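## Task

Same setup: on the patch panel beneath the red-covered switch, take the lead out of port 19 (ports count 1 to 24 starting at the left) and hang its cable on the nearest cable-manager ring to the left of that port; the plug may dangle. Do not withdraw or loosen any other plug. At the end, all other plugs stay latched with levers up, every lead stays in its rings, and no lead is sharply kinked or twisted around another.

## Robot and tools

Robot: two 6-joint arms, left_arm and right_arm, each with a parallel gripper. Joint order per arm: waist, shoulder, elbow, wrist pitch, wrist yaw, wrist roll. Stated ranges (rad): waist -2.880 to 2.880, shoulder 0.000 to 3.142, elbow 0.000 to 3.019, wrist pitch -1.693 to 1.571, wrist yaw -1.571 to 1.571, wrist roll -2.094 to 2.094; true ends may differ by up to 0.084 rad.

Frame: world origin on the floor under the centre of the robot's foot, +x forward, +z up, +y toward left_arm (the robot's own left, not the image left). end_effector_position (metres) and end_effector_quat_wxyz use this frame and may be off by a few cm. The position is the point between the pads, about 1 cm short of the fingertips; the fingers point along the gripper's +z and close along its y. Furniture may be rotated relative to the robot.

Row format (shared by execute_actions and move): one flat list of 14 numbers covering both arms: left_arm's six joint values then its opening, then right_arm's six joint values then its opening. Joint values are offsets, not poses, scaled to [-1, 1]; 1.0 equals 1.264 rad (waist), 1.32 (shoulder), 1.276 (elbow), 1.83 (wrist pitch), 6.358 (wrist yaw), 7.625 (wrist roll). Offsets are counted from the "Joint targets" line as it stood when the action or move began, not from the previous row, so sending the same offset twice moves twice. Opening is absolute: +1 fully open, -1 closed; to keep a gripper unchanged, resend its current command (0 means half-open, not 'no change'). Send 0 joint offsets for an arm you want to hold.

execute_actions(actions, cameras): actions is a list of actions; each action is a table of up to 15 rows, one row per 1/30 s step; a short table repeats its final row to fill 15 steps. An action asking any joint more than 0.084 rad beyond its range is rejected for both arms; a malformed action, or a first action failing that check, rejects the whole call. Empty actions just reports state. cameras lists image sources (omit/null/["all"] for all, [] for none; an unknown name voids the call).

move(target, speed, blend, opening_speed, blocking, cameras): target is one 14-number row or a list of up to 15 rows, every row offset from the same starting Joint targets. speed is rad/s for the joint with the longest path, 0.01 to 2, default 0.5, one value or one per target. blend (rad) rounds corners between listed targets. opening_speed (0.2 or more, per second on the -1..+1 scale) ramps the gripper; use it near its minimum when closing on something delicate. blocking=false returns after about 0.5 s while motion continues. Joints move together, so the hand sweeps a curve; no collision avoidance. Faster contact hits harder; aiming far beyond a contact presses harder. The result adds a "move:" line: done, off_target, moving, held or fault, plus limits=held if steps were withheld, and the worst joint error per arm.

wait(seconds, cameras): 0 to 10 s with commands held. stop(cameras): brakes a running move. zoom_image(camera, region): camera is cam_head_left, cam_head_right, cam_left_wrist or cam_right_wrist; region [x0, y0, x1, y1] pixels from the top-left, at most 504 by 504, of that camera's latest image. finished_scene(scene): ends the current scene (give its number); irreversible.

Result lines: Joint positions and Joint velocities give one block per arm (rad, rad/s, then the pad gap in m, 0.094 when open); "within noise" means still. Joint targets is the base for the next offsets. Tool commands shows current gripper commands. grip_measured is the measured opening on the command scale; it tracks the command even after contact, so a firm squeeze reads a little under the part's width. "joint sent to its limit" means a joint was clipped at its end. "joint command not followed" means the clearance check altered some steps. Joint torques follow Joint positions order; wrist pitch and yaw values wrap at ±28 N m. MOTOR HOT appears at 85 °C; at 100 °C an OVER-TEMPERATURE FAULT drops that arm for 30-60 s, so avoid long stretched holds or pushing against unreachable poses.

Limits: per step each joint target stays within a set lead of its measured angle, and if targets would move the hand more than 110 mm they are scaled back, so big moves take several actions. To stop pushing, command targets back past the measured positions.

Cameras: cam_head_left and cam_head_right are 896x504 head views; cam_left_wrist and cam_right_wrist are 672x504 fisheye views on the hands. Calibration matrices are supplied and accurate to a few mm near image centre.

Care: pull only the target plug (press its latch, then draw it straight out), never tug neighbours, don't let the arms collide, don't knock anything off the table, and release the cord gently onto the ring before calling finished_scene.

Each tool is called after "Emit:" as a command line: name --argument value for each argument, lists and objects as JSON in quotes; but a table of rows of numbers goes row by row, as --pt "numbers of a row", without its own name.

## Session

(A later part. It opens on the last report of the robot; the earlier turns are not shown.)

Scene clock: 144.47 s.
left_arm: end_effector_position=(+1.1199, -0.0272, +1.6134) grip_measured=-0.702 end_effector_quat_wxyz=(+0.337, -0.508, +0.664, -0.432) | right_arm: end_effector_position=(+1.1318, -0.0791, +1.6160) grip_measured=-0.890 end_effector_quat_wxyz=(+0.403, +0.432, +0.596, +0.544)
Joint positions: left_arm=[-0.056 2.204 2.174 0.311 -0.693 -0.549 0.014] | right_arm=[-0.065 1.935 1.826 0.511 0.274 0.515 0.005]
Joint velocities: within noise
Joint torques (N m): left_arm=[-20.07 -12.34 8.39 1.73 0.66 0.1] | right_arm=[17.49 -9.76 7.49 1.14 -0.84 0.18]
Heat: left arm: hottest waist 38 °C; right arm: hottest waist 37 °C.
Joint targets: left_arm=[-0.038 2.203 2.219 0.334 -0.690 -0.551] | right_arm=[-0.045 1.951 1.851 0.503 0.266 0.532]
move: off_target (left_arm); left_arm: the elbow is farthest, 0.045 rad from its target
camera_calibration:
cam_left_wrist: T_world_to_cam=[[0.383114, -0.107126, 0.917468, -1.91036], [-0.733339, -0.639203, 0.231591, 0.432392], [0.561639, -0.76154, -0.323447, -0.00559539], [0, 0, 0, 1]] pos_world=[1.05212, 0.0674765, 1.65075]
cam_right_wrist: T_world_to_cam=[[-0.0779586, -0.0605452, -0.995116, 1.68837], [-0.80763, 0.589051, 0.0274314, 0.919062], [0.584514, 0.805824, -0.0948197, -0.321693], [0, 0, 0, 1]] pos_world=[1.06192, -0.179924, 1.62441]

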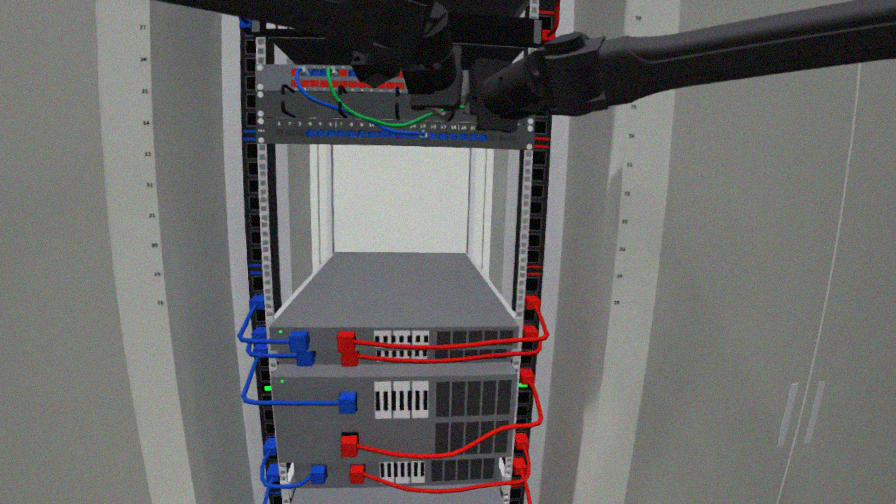

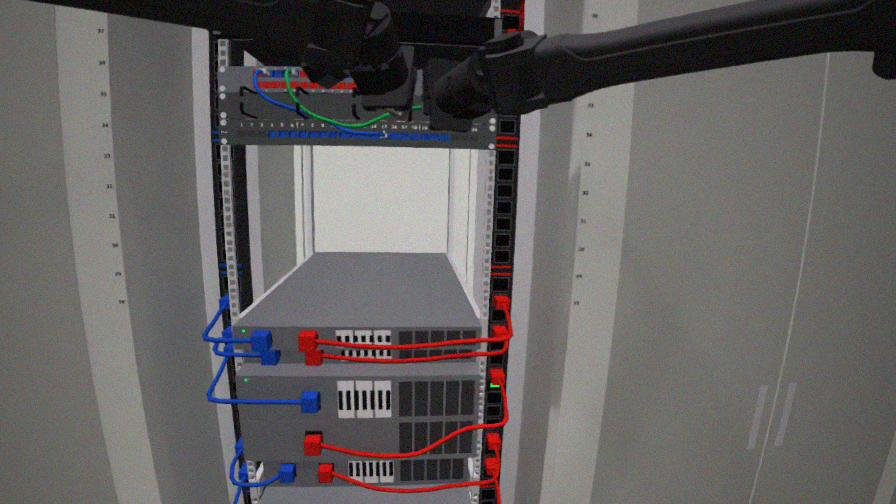

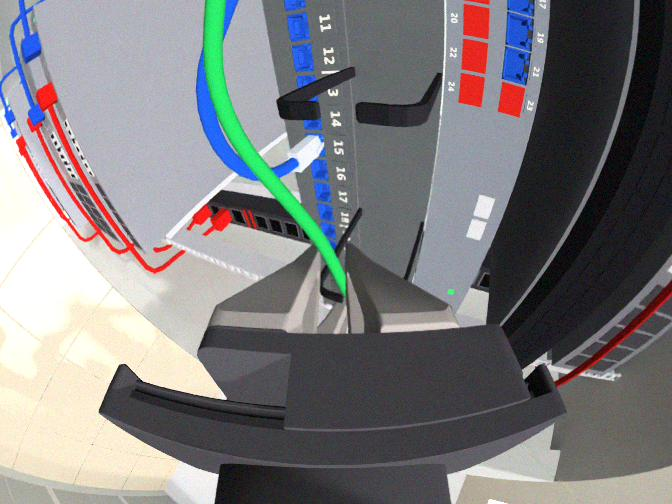

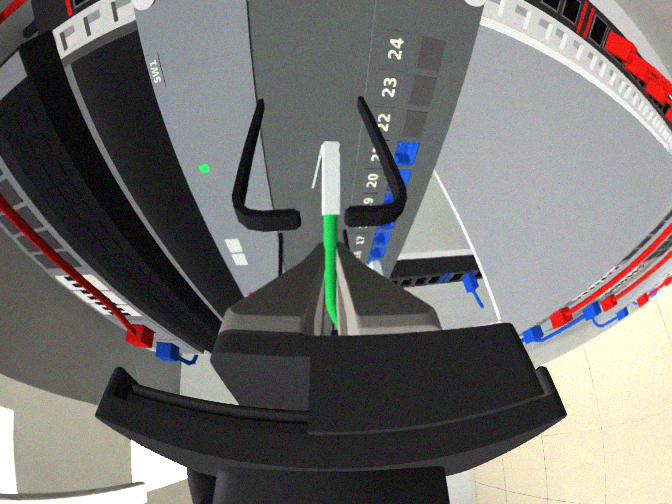

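Emit:
move --pt "0 0 0 0 0 0 -0.97 0 0 0 0 0 0 -0.95" --pt "0 0 0 -0.0055 -0.0055 0 -0.97 0 0 0 0 0.0047 0 -0.95" --speed 0.03 --opening_speed 0.25

Emit:
zoom_image --camera "cam_left_wrist" --region '[270, 180, 420, 330]'

Emit:
zoom_image --camera "cam_head_right" --region '[395, 80, 445, 130]'

Scene clock: 148.37 s.
left_arm: end_effector_position=(+1.1207, -0.0238, +1.6117) grip_measured=-0.895 end_effector_quat_wxyz=(+0.337, -0.516, +0.664, -0.423) | right_arm: end_effector_position=(+1.1307, -0.0770, +1.6100) grip_measured=-0.890 end_effector_quat_wxyz=(+0.399, +0.438, +0.602, +0.535)
Joint positions: left_arm=[-0.056 2.207 2.181 0.314 -0.716 -0.549 0.005] | right_arm=[-0.065 1.94 1.826 0.507 0.298 0.516 0.005]
Joint velocities: within noise
Joint torques (N m): left_arm=[-20.07 -12.51 7.86 1.26 0.05 0.11] | right_arm=[17.2 -10.11 7.43 1.44 -0.62 0.15]
Heat: left arm: hottest waist 38 °C; right arm: hottest waist 37 °C.
Joint targets: left_arm=[-0.038 2.204 2.219 0.324 -0.726 -0.551] | right_arm=[-0.045 1.951 1.851 0.503 0.296 0.532]
move: off_target (left_arm); left_arm: the elbow is farthest, 0.038 rad from its target
camera_calibration:
cam_left_wrist: T_world_to_cam=[[0.398673, -0.105694, 0.910982, -1.91568], [-0.718882, -0.652803, 0.238865, 0.407351], [0.569445, -0.750118, -0.336237, 0.00812368], [0, 0, 0, 1]] pos_world=[1.05194, 0.0695376, 1.65058]
cam_right_wrist: T_world_to_cam=[[-0.101333, -0.0696167, -0.992414, 1.70377], [-0.804118, 0.593088, 0.040502, 0.892419], [0.585769, 0.802122, -0.116079, -0.290789], [0, 0, 0, 1]] pos_world=[1.06059, -0.177424, 1.62095]

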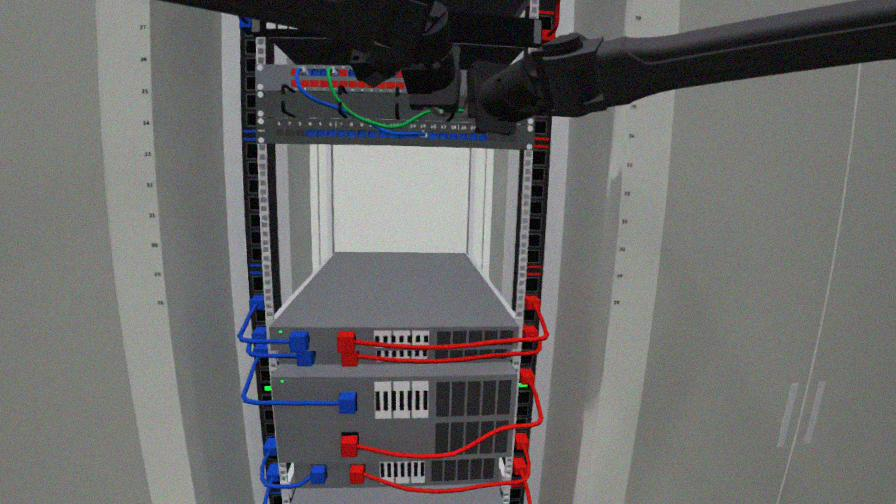

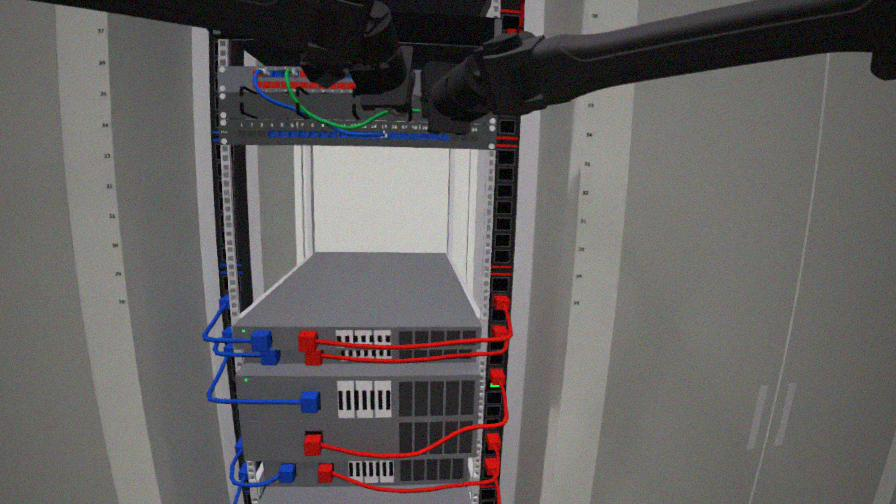

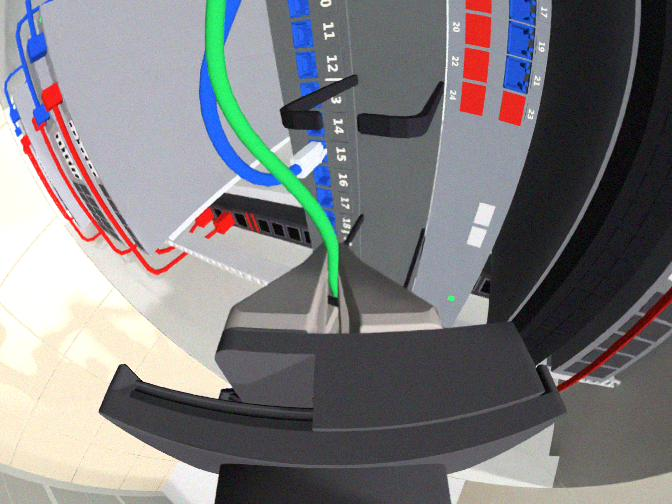

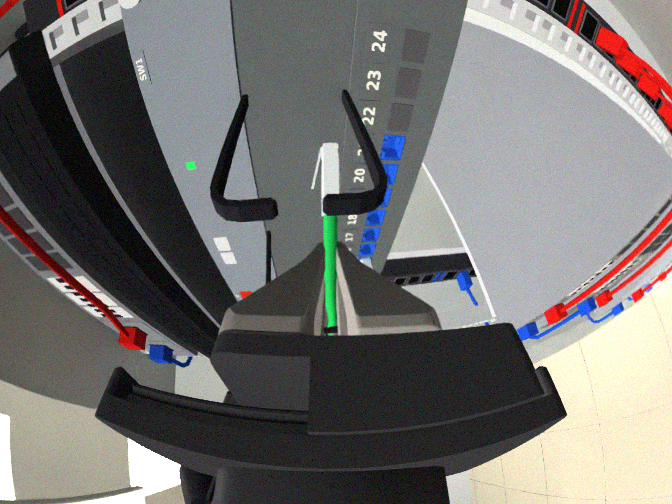

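Scaled by 3.360 from the camera's 672x504 image, which has a finer 960x720 frame.

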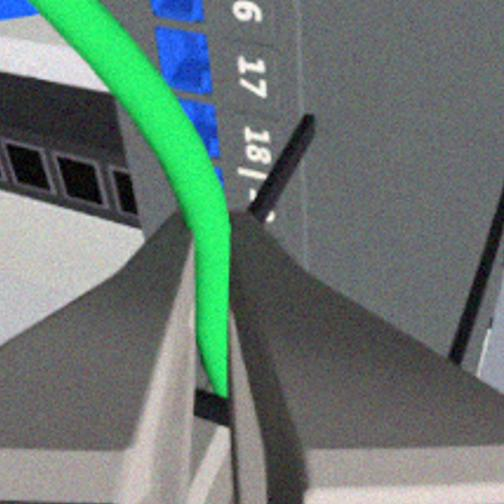

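Scaled by 10.080 from the camera's 896x504 image, which has a finer 1280x720 frame.

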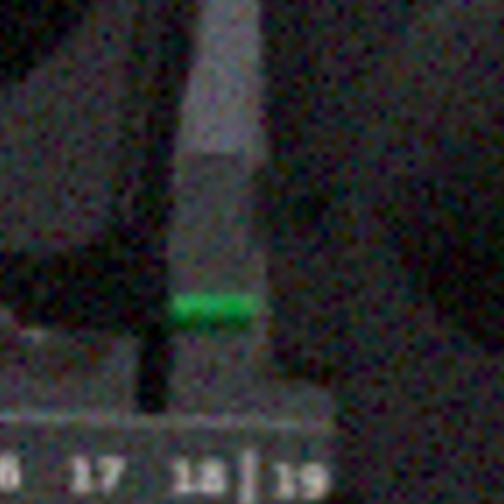

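Emit:
zoom_image --camera "cam_right_wrist" --region '[300, 280, 360, 345]'

Emit:
zoom_image --camera "cam_left_wrist" --region '[305, 270, 355, 330]'

Scaled by 7.754 from the camera's 672x504 image, which has a finer 960x720 frame.

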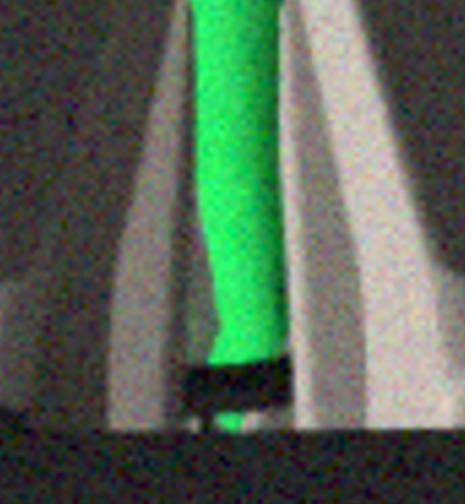

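Scaled by 8.400 from the camera's 672x504 image, which has a finer 960x720 frame.

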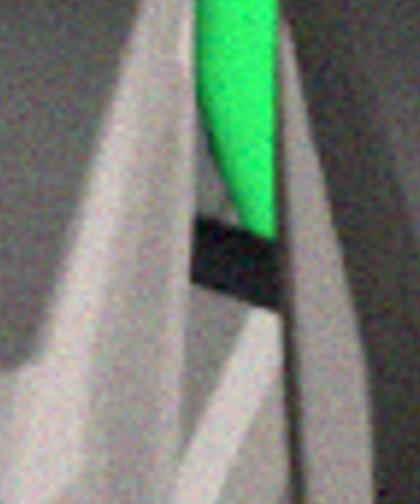

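Emit:
move --pt "0 0 0 0 0 0 -0.6 0 0 0 0 0 0 -0.95" --pt "0 -0.097 -0.2202 0.0776 0.0293 0.0041 -0.6 0 0 0 0 0 0 -0.95" --speed 0.08 --opening_speed 0.25

Emit:
zoom_image --camera "cam_left_wrist" --region '[200, 100, 440, 340]'

Emit:
zoom_image --camera "cam_head_right" --region '[280, 60, 440, 140]'

Scene clock: 154.80 s.
left_arm: end_effector_position=(+1.0882, -0.0269, +1.6229) grip_measured=-0.601 end_effector_quat_wxyz=(+0.350, -0.464, +0.649, -0.491) | right_arm: end_effector_position=(+1.1314, -0.0777, +1.6105) grip_measured=-0.890 end_effector_quat_wxyz=(+0.399, +0.439, +0.601, +0.535)
Joint positions: left_arm=[-0.056 2.098 1.937 0.452 -0.541 -0.528 0.019] | right_arm=[-0.065 1.94 1.827 0.507 0.298 0.518 0.005]
Joint velocities: within noise
Joint torques (N m): left_arm=[-18.9 -13.39 4.78 1.4 0.69 0.21] | right_arm=[17.55 -10.05 7.36 1.47 -0.65 0.15]
Heat: left arm: hottest waist 39 °C; right arm: hottest elbow 38 °C.
Joint targets: left_arm=[-0.038 2.075 1.938 0.466 -0.539 -0.520] | right_arm=[-0.045 1.951 1.851 0.503 0.296 0.532]
move: done
camera_calibration:
cam_left_wrist: T_world_to_cam=[[0.257372, -0.0840033, 0.962654, -1.84282], [-0.801892, -0.574445, 0.164263, 0.592706], [0.539193, -0.814221, -0.215208, -0.137105], [0, 0, 0, 1]] pos_world=[1.0235, 0.0740405, 1.64713]
cam_right_wrist: T_world_to_cam=[[-0.101934, -0.0665277, -0.992564, 1.70544], [-0.803039, 0.5944, 0.04263, 0.888767], [0.587144, 0.801413, -0.114014, -0.295481], [0, 0, 0, 1]] pos_world=[1.06105, -0.178021, 1.62118]

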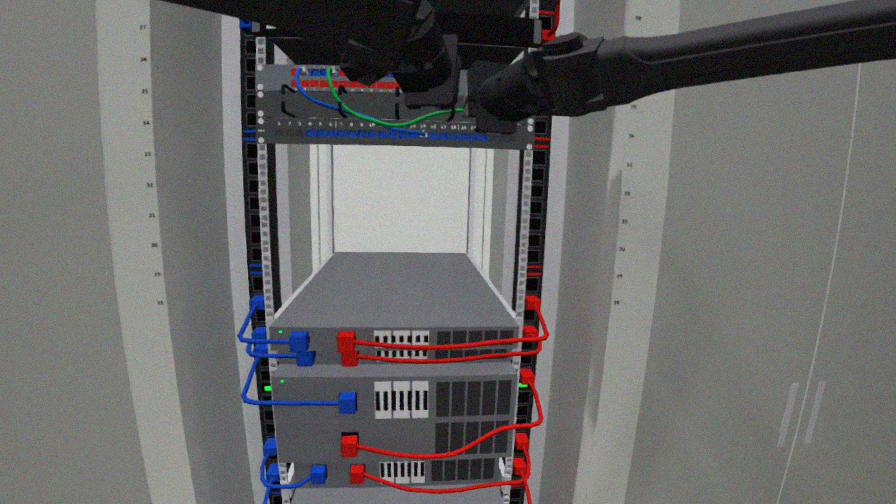

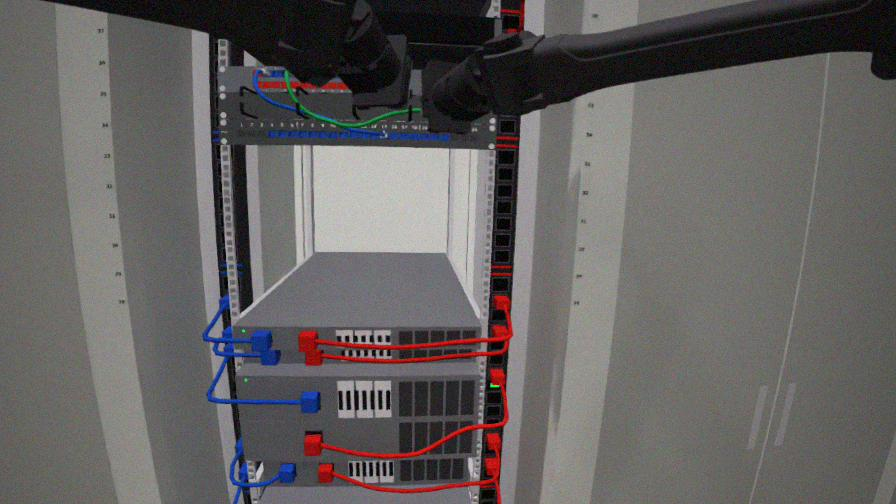

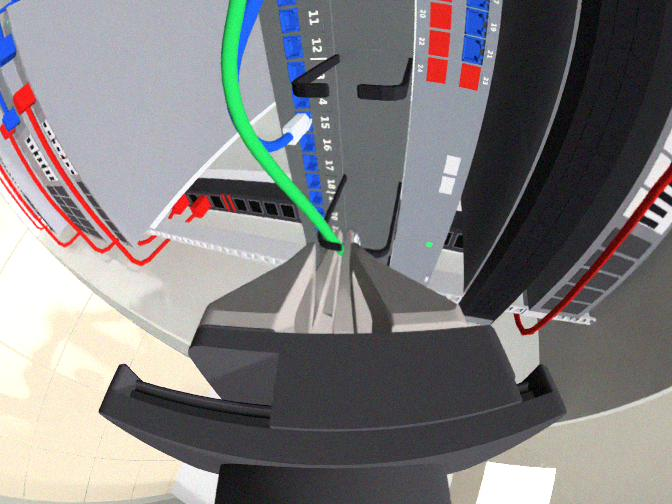

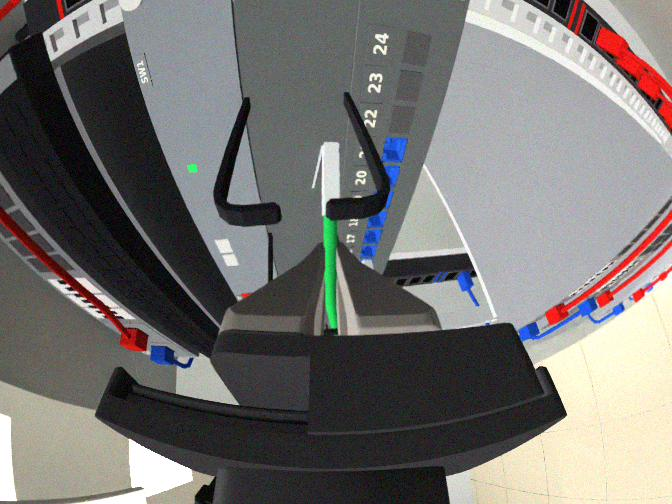

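Scaled by 2.100 from the camera's 672x504 image, which has a finer 960x720 frame.

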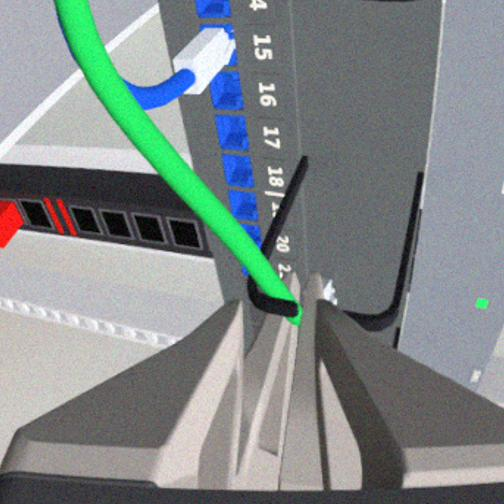

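Scaled by 3.150 from the camera's 896x504 image, which has a finer 1280x720 frame.

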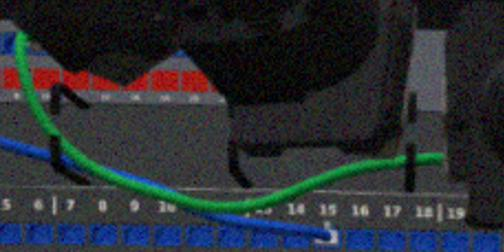

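Emit:
move --target '[0,-0.0644,-0.2179,0.106,0.003,0,-0.6,0,0,0,0,0,0,-0.95]' --speed 0.2

Emit:
zoom_image --camera "cam_left_wrist" --region '[230, 60, 430, 260]'

Emit:
zoom_image --camera "cam_head_right" --region '[280, 60, 440, 140]'

Scene clock: 157.13 s.
left_arm: end_effector_position=(+1.0269, -0.0248, +1.5971) grip_measured=-0.601 end_effector_quat_wxyz=(+0.351, -0.459, +0.646, -0.499) | right_arm: end_effector_position=(+1.1314, -0.0777, +1.6105) grip_measured=-0.890 end_effector_quat_wxyz=(+0.399, +0.439, +0.601, +0.535)
Joint positions: left_arm=[-0.056 2.012 1.658 0.646 -0.522 -0.528 0.019] | right_arm=[-0.065 1.94 1.827 0.507 0.298 0.518 0.005]
Joint velocities: within noise
Joint torques (N m): left_arm=[-17.49 -12.22 4.74 1.55 0.69 0.21] | right_arm=[17.38 -10.34 7.35 1.4 -0.64 0.15]
Heat: left arm: hottest waist 39 °C; right arm: hottest elbow 38 °C.
Joint targets: left_arm=[-0.038 1.990 1.660 0.660 -0.520 -0.520] | right_arm=[-0.045 1.951 1.851 0.503 0.296 0.532]
move: done
camera_calibration:
cam_left_wrist: T_world_to_cam=[[0.242171, -0.0788886, 0.967021, -1.79321], [-0.809426, -0.565975, 0.156533, 0.569372], [0.534961, -0.820639, -0.200917, -0.126502], [0, 0, 0, 1]] pos_world=[0.9628, 0.0769741, 1.61953]
cam_right_wrist: T_world_to_cam=[[-0.101934, -0.0665277, -0.992564, 1.70544], [-0.803039, 0.5944, 0.04263, 0.888767], [0.587144, 0.801413, -0.114014, -0.295481], [0, 0, 0, 1]] pos_world=[1.06105, -0.178021, 1.62118]

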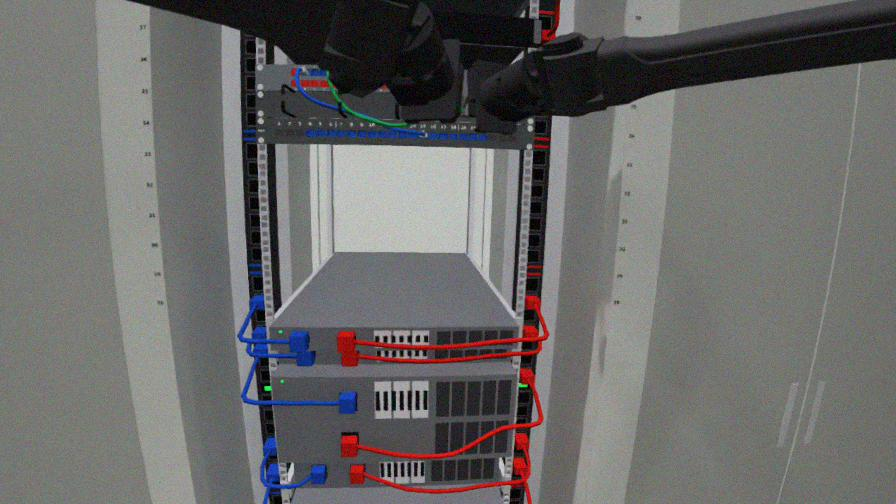

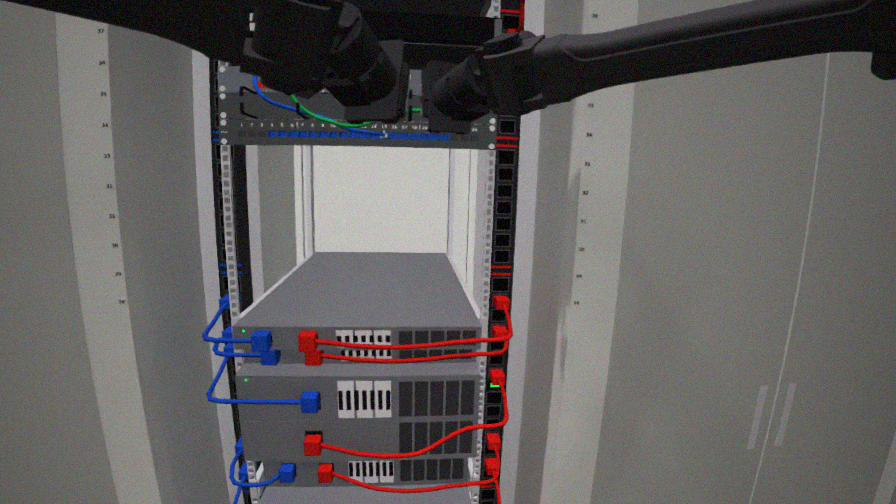

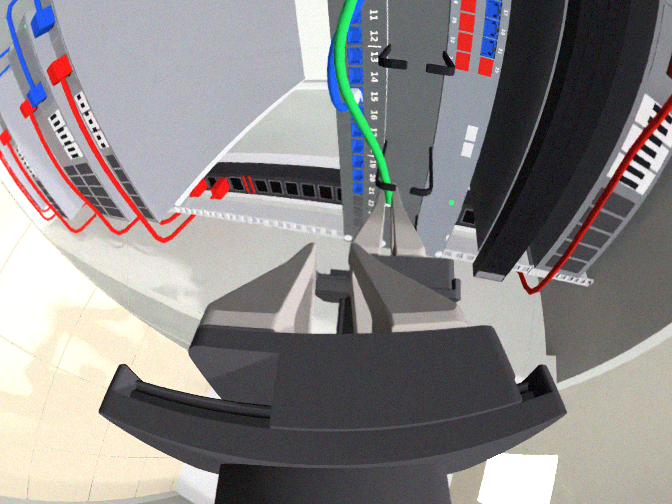

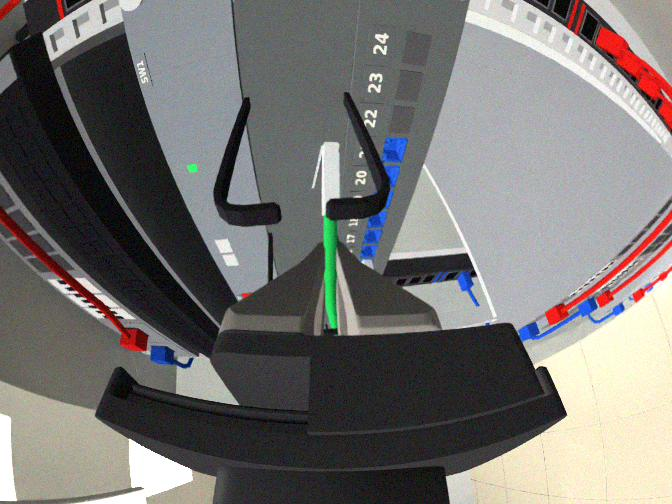

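Scaled by 2.520 from the camera's 672x504 image, which has a finer 960x720 frame.

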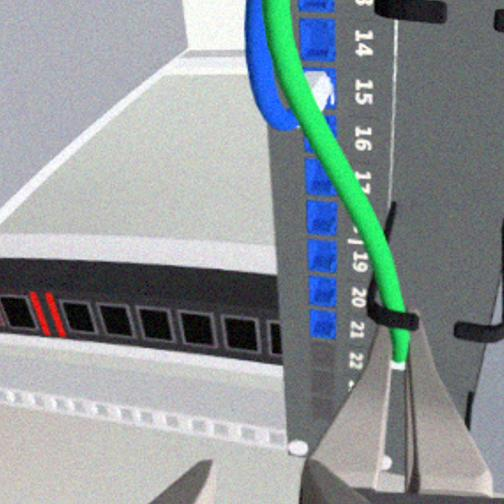

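Scaled by 3.150 from the camera's 896x504 image, which has a finer 1280x720 frame.

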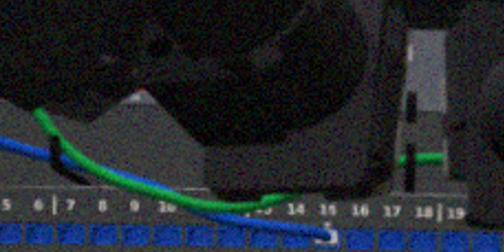

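Emit:
move --target '[0.28,-0.15,-0.25,0,0,0,-0.6,0,0,0,0,0,0,-0.95]' --speed 0.4

Emit:
zoom_image --camera "cam_head_left" --region '[310, 70, 470, 150]'

Emit:
zoom_image --camera "cam_head_right" --region '[270, 60, 430, 140]'

Scene clock: 158.77 s.
left_arm: end_effector_position=(+1.0128, +0.1576, +1.3546) grip_measured=-0.601 end_effector_quat_wxyz=(+0.342, -0.498, +0.725, -0.330) | right_arm: end_effector_position=(+1.1314, -0.0777, +1.6105) grip_measured=-0.890 end_effector_quat_wxyz=(+0.399, +0.439, +0.601, +0.535)
Joint positions: left_arm=[0.309 1.812 1.34 0.646 -0.52 -0.527 0.019] | right_arm=[-0.065 1.94 1.827 0.507 0.298 0.518 0.005]
Joint velocities: within noise
Joint torques (N m): left_arm=[-15.15 -13.68 3.55 1.68 0.42 0.2] | right_arm=[17.26 -9.88 7.32 1.39 -0.63 0.12]
Heat: left arm: hottest waist 39 °C; right arm: hottest elbow 38 °C.
Joint targets: left_arm=[0.316 1.792 1.341 0.660 -0.520 -0.519] | right_arm=[-0.045 1.951 1.851 0.503 0.296 0.532]
move: done
camera_calibration:
cam_left_wrist: T_world_to_cam=[[0.496543, -0.283622, 0.820368, -1.5676], [-0.707358, -0.679981, 0.193055, 0.564226], [0.50308, -0.676154, -0.538262, 0.448442], [0, 0, 0, 1]] pos_world=[0.951889, 0.242274, 1.41846]
cam_right_wrist: T_world_to_cam=[[-0.101934, -0.0665277, -0.992564, 1.70544], [-0.803039, 0.5944, 0.04263, 0.888767], [0.587144, 0.801413, -0.114014, -0.295481], [0, 0, 0, 1]] pos_world=[1.06105, -0.178021, 1.62118]

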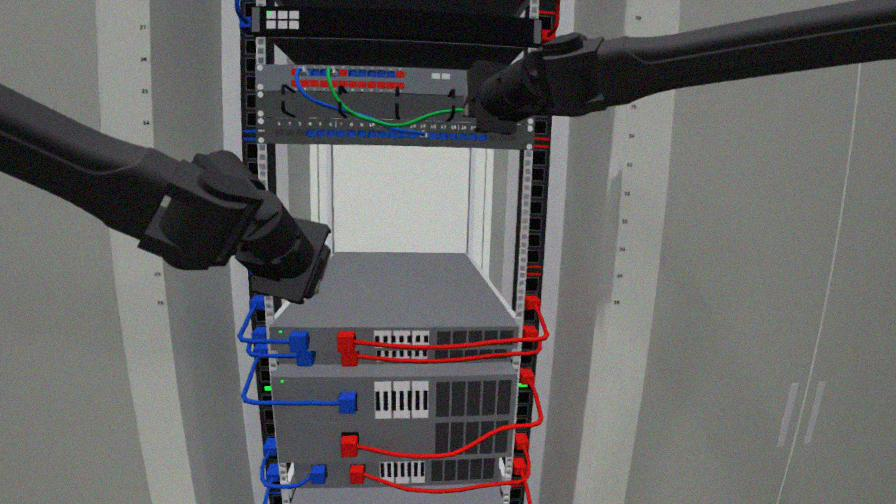

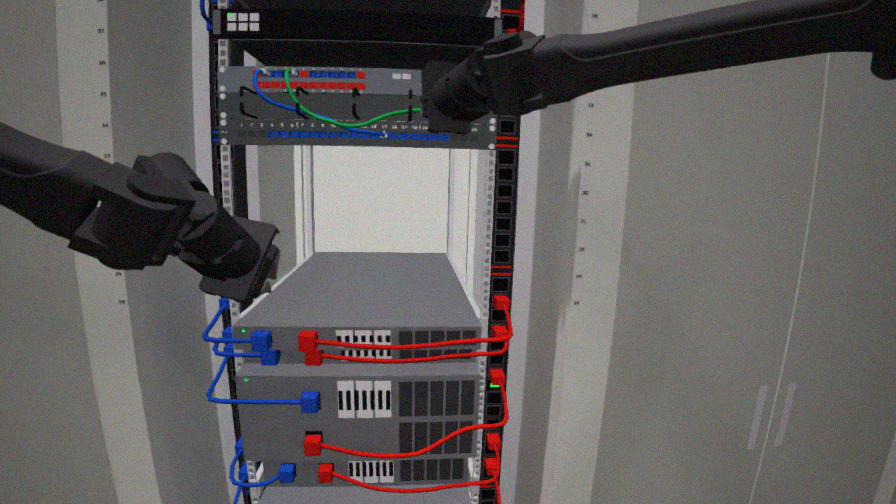

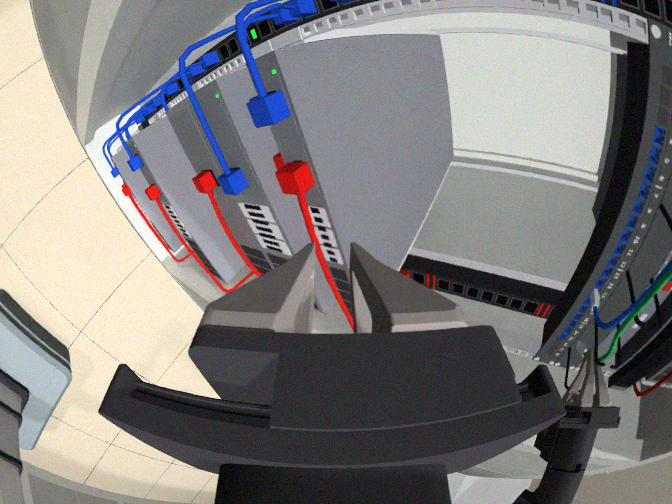

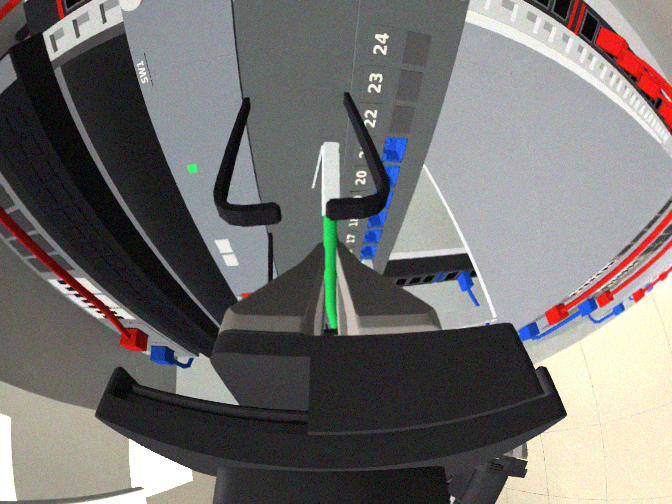

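Scaled by 3.150 from the camera's 896x504 image, which has a finer 1280x720 frame.

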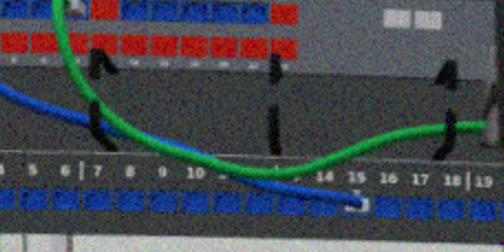

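Scaled by 3.150 from the camera's 896x504 image, which has a finer 1280x720 frame.

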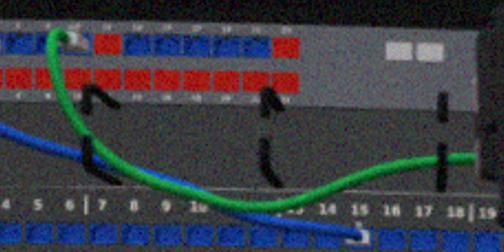

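Emit:
move --target '[0,0,0,0,0,0,-0.6,0,0,0,0,0,0,-0.6]' --speed 0.1 --opening_speed 0.2 --cameras '["cam_head_left","cam_head_right","cam_right_wrist"]'

Emit:
zoom_image --camera "cam_head_right" --region '[270, 60, 430, 140]'

Emit:
zoom_image --camera "cam_right_wrist" --region '[230, 120, 450, 340]'

Scene clock: 161.30 s.
left_arm: end_effector_position=(+1.0128, +0.1576, +1.3546) grip_measured=-0.601 end_effector_quat_wxyz=(+0.342, -0.498, +0.725, -0.330) | right_arm: end_effector_position=(+1.1314, -0.0777, +1.6105) grip_measured=-0.602 end_effector_quat_wxyz=(+0.399, +0.439, +0.601, +0.535)
Joint positions: left_arm=[0.309 1.812 1.34 0.646 -0.52 -0.527 0.019] | right_arm=[-0.065 1.94 1.827 0.507 0.298 0.518 0.019]
Joint velocities: within noise
Joint torques (N m): left_arm=[-14.97 -13.74 3.58 1.68 0.41 0.19] | right_arm=[17.14 -10.11 7.35 1.36 -0.68 0.13]
Heat: left arm: hottest waist 39 °C; right arm: hottest elbow 38 °C.
Joint targets: left_arm=[0.316 1.792 1.341 0.660 -0.520 -0.519] | right_arm=[-0.045 1.951 1.851 0.503 0.296 0.532]
move: done
camera_calibration:
cam_right_wrist: T_world_to_cam=[[-0.101934, -0.0665277, -0.992564, 1.70544], [-0.803039, 0.5944, 0.04263, 0.888767], [0.587144, 0.801413, -0.114014, -0.295481], [0, 0, 0, 1]] pos_world=[1.06105, -0.178021, 1.62118]
Images, in order (width x height): cam_head_left 896x504, cam_head_right 896x504, cam_right_wrist 672x504.

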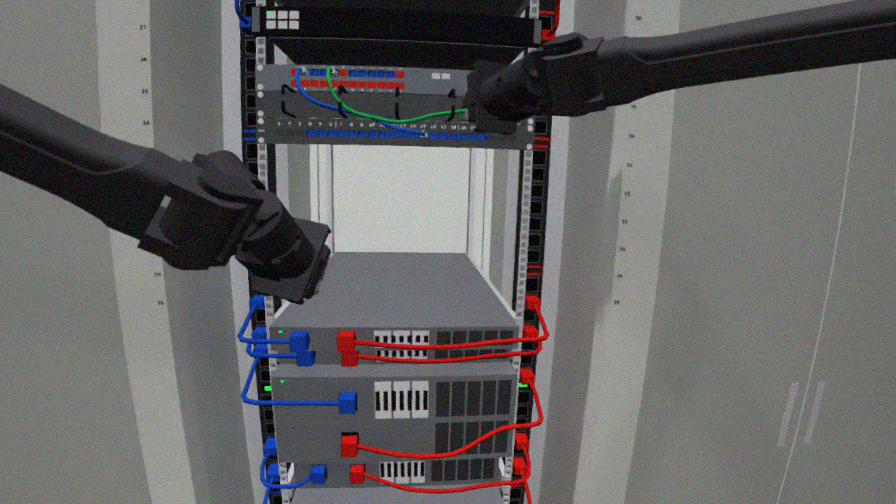

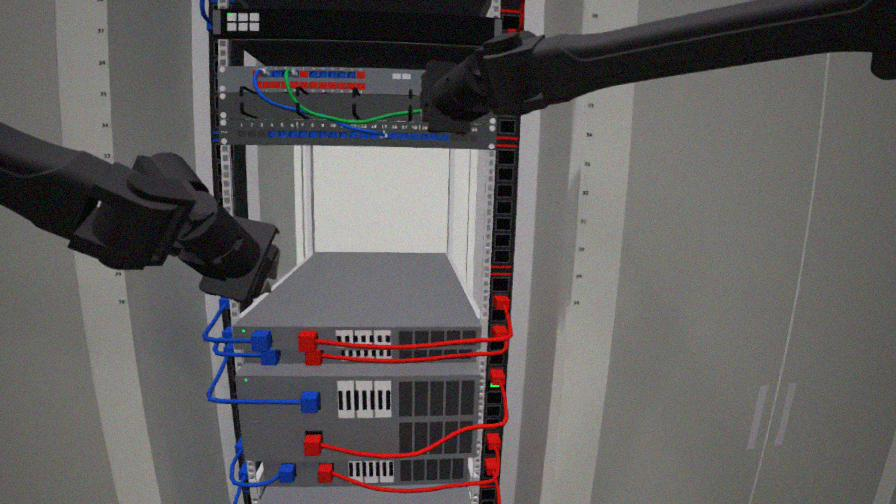

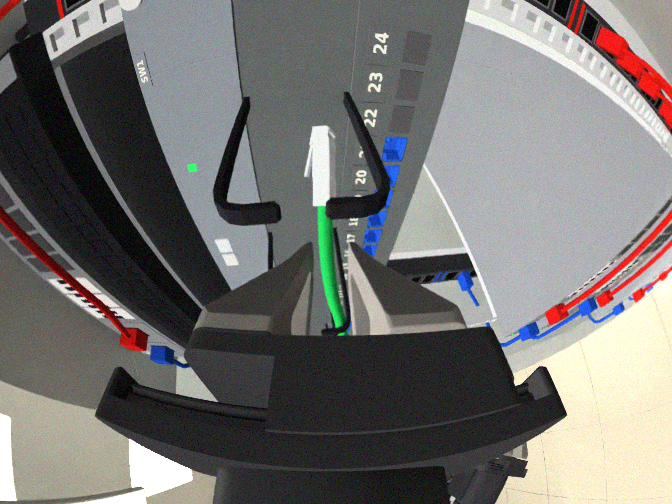

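Scaled by 3.150 from the camera's 896x504 image, which has a finer 1280x720 frame.

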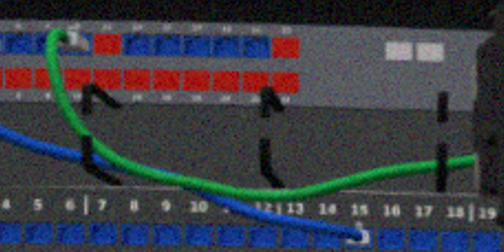

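Scaled by 2.291 from the camera's 672x504 image, which has a finer 960x720 frame.

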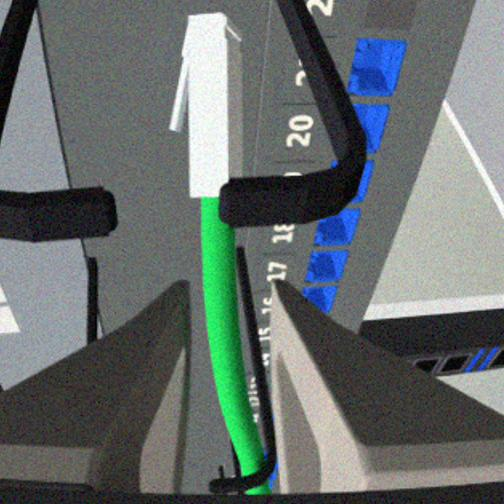

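Emit:
move --pt "0 0 0 0 0 0 -0.6 0 -0.0636 -0.1191 0.0497 -0.0041 0 -0.6" --pt "0 0 0 0 0 0 -0.6 0 -0.12 -0.27 0.11 -0.006 0 -0.6" --speed 0.12 --blend '[0.05,0]' --cameras '["cam_head_left","cam_head_right","cam_right_wrist"]'

Emit:
zoom_image --camera "cam_head_right" --region '[270, 60, 430, 140]'

Emit:
zoom_image --camera "cam_right_wrist" --region '[200, 80, 440, 320]'

Scene clock: 164.93 s.
left_arm: end_effector_position=(+1.0128, +0.1576, +1.3546) grip_measured=-0.601 end_effector_quat_wxyz=(+0.342, -0.498, +0.725, -0.330) | right_arm: end_effector_position=(+1.0579, -0.0847, +1.5923) grip_measured=-0.602 end_effector_quat_wxyz=(+0.398, +0.426, +0.599, +0.549)
Joint positions: left_arm=[0.309 1.812 1.34 0.646 -0.52 -0.527 0.019] | right_arm=[-0.065 1.814 1.507 0.691 0.26 0.518 0.019]
Joint velocities: within noise
Joint torques (N m): left_arm=[-14.97 -13.74 3.58 1.68 0.42 0.19] | right_arm=[15.68 -11.34 5.14 2.03 -0.66 0.13]
Heat: left arm: hottest waist 38 °C; right arm: hottest waist 38 °C.
Joint targets: left_arm=[0.316 1.792 1.341 0.660 -0.520 -0.519] | right_arm=[-0.045 1.792 1.507 0.705 0.258 0.532]
move: done
camera_calibration:
cam_right_wrist: T_world_to_cam=[[-0.0733812, -0.060276, -0.995481, 1.65439], [-0.819857, 0.571987, 0.0258015, 0.877399], [0.567847, 0.818045, -0.0913908, -0.26298], [0, 0, 0, 1]] pos_world=[0.990075, -0.187012, 1.60024]
Images, in order (width x height): cam_head_left 896x504, cam_head_right 896x504, cam_right_wrist 672x504.

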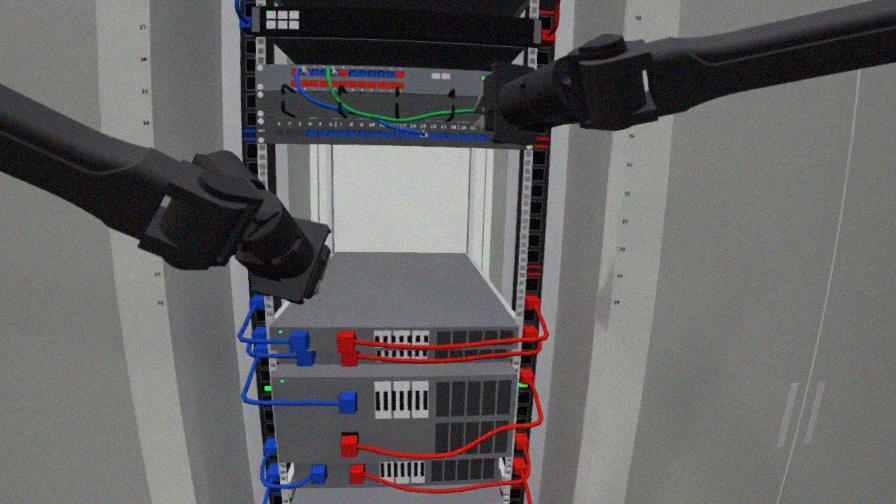

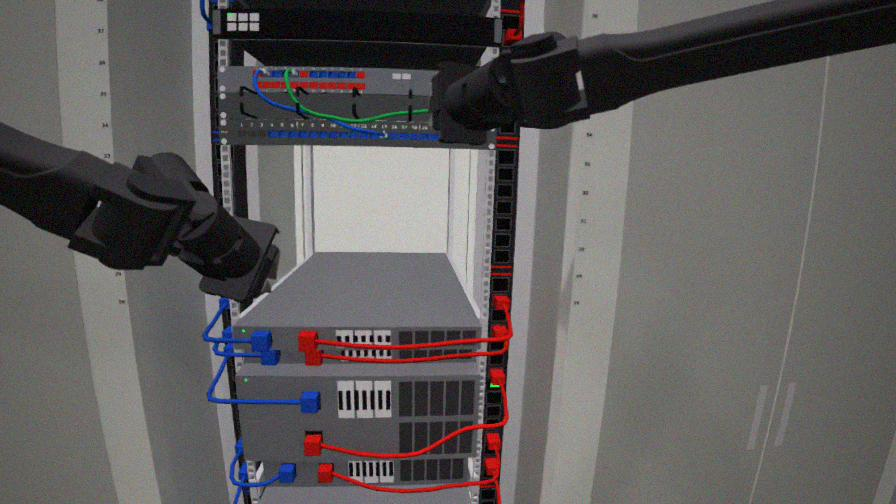

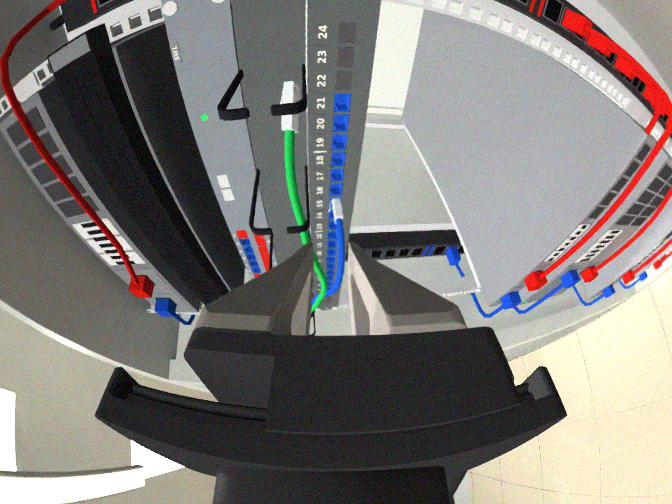

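Scaled by 3.150 from the camera's 896x504 image, which has a finer 1280x720 frame.

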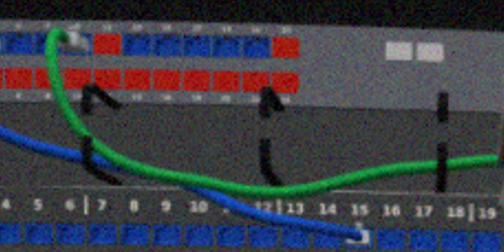

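Scaled by 2.100 from the camera's 672x504 image, which has a finer 960x720 frame.

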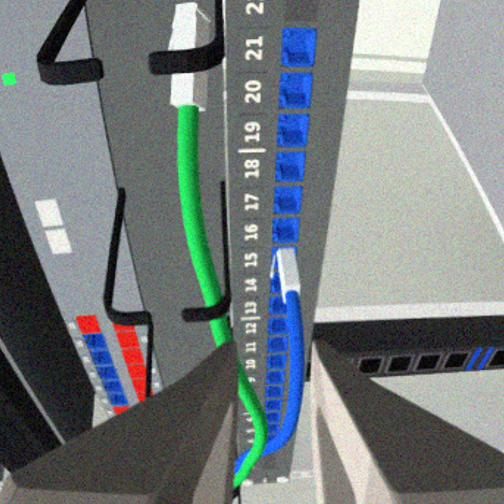

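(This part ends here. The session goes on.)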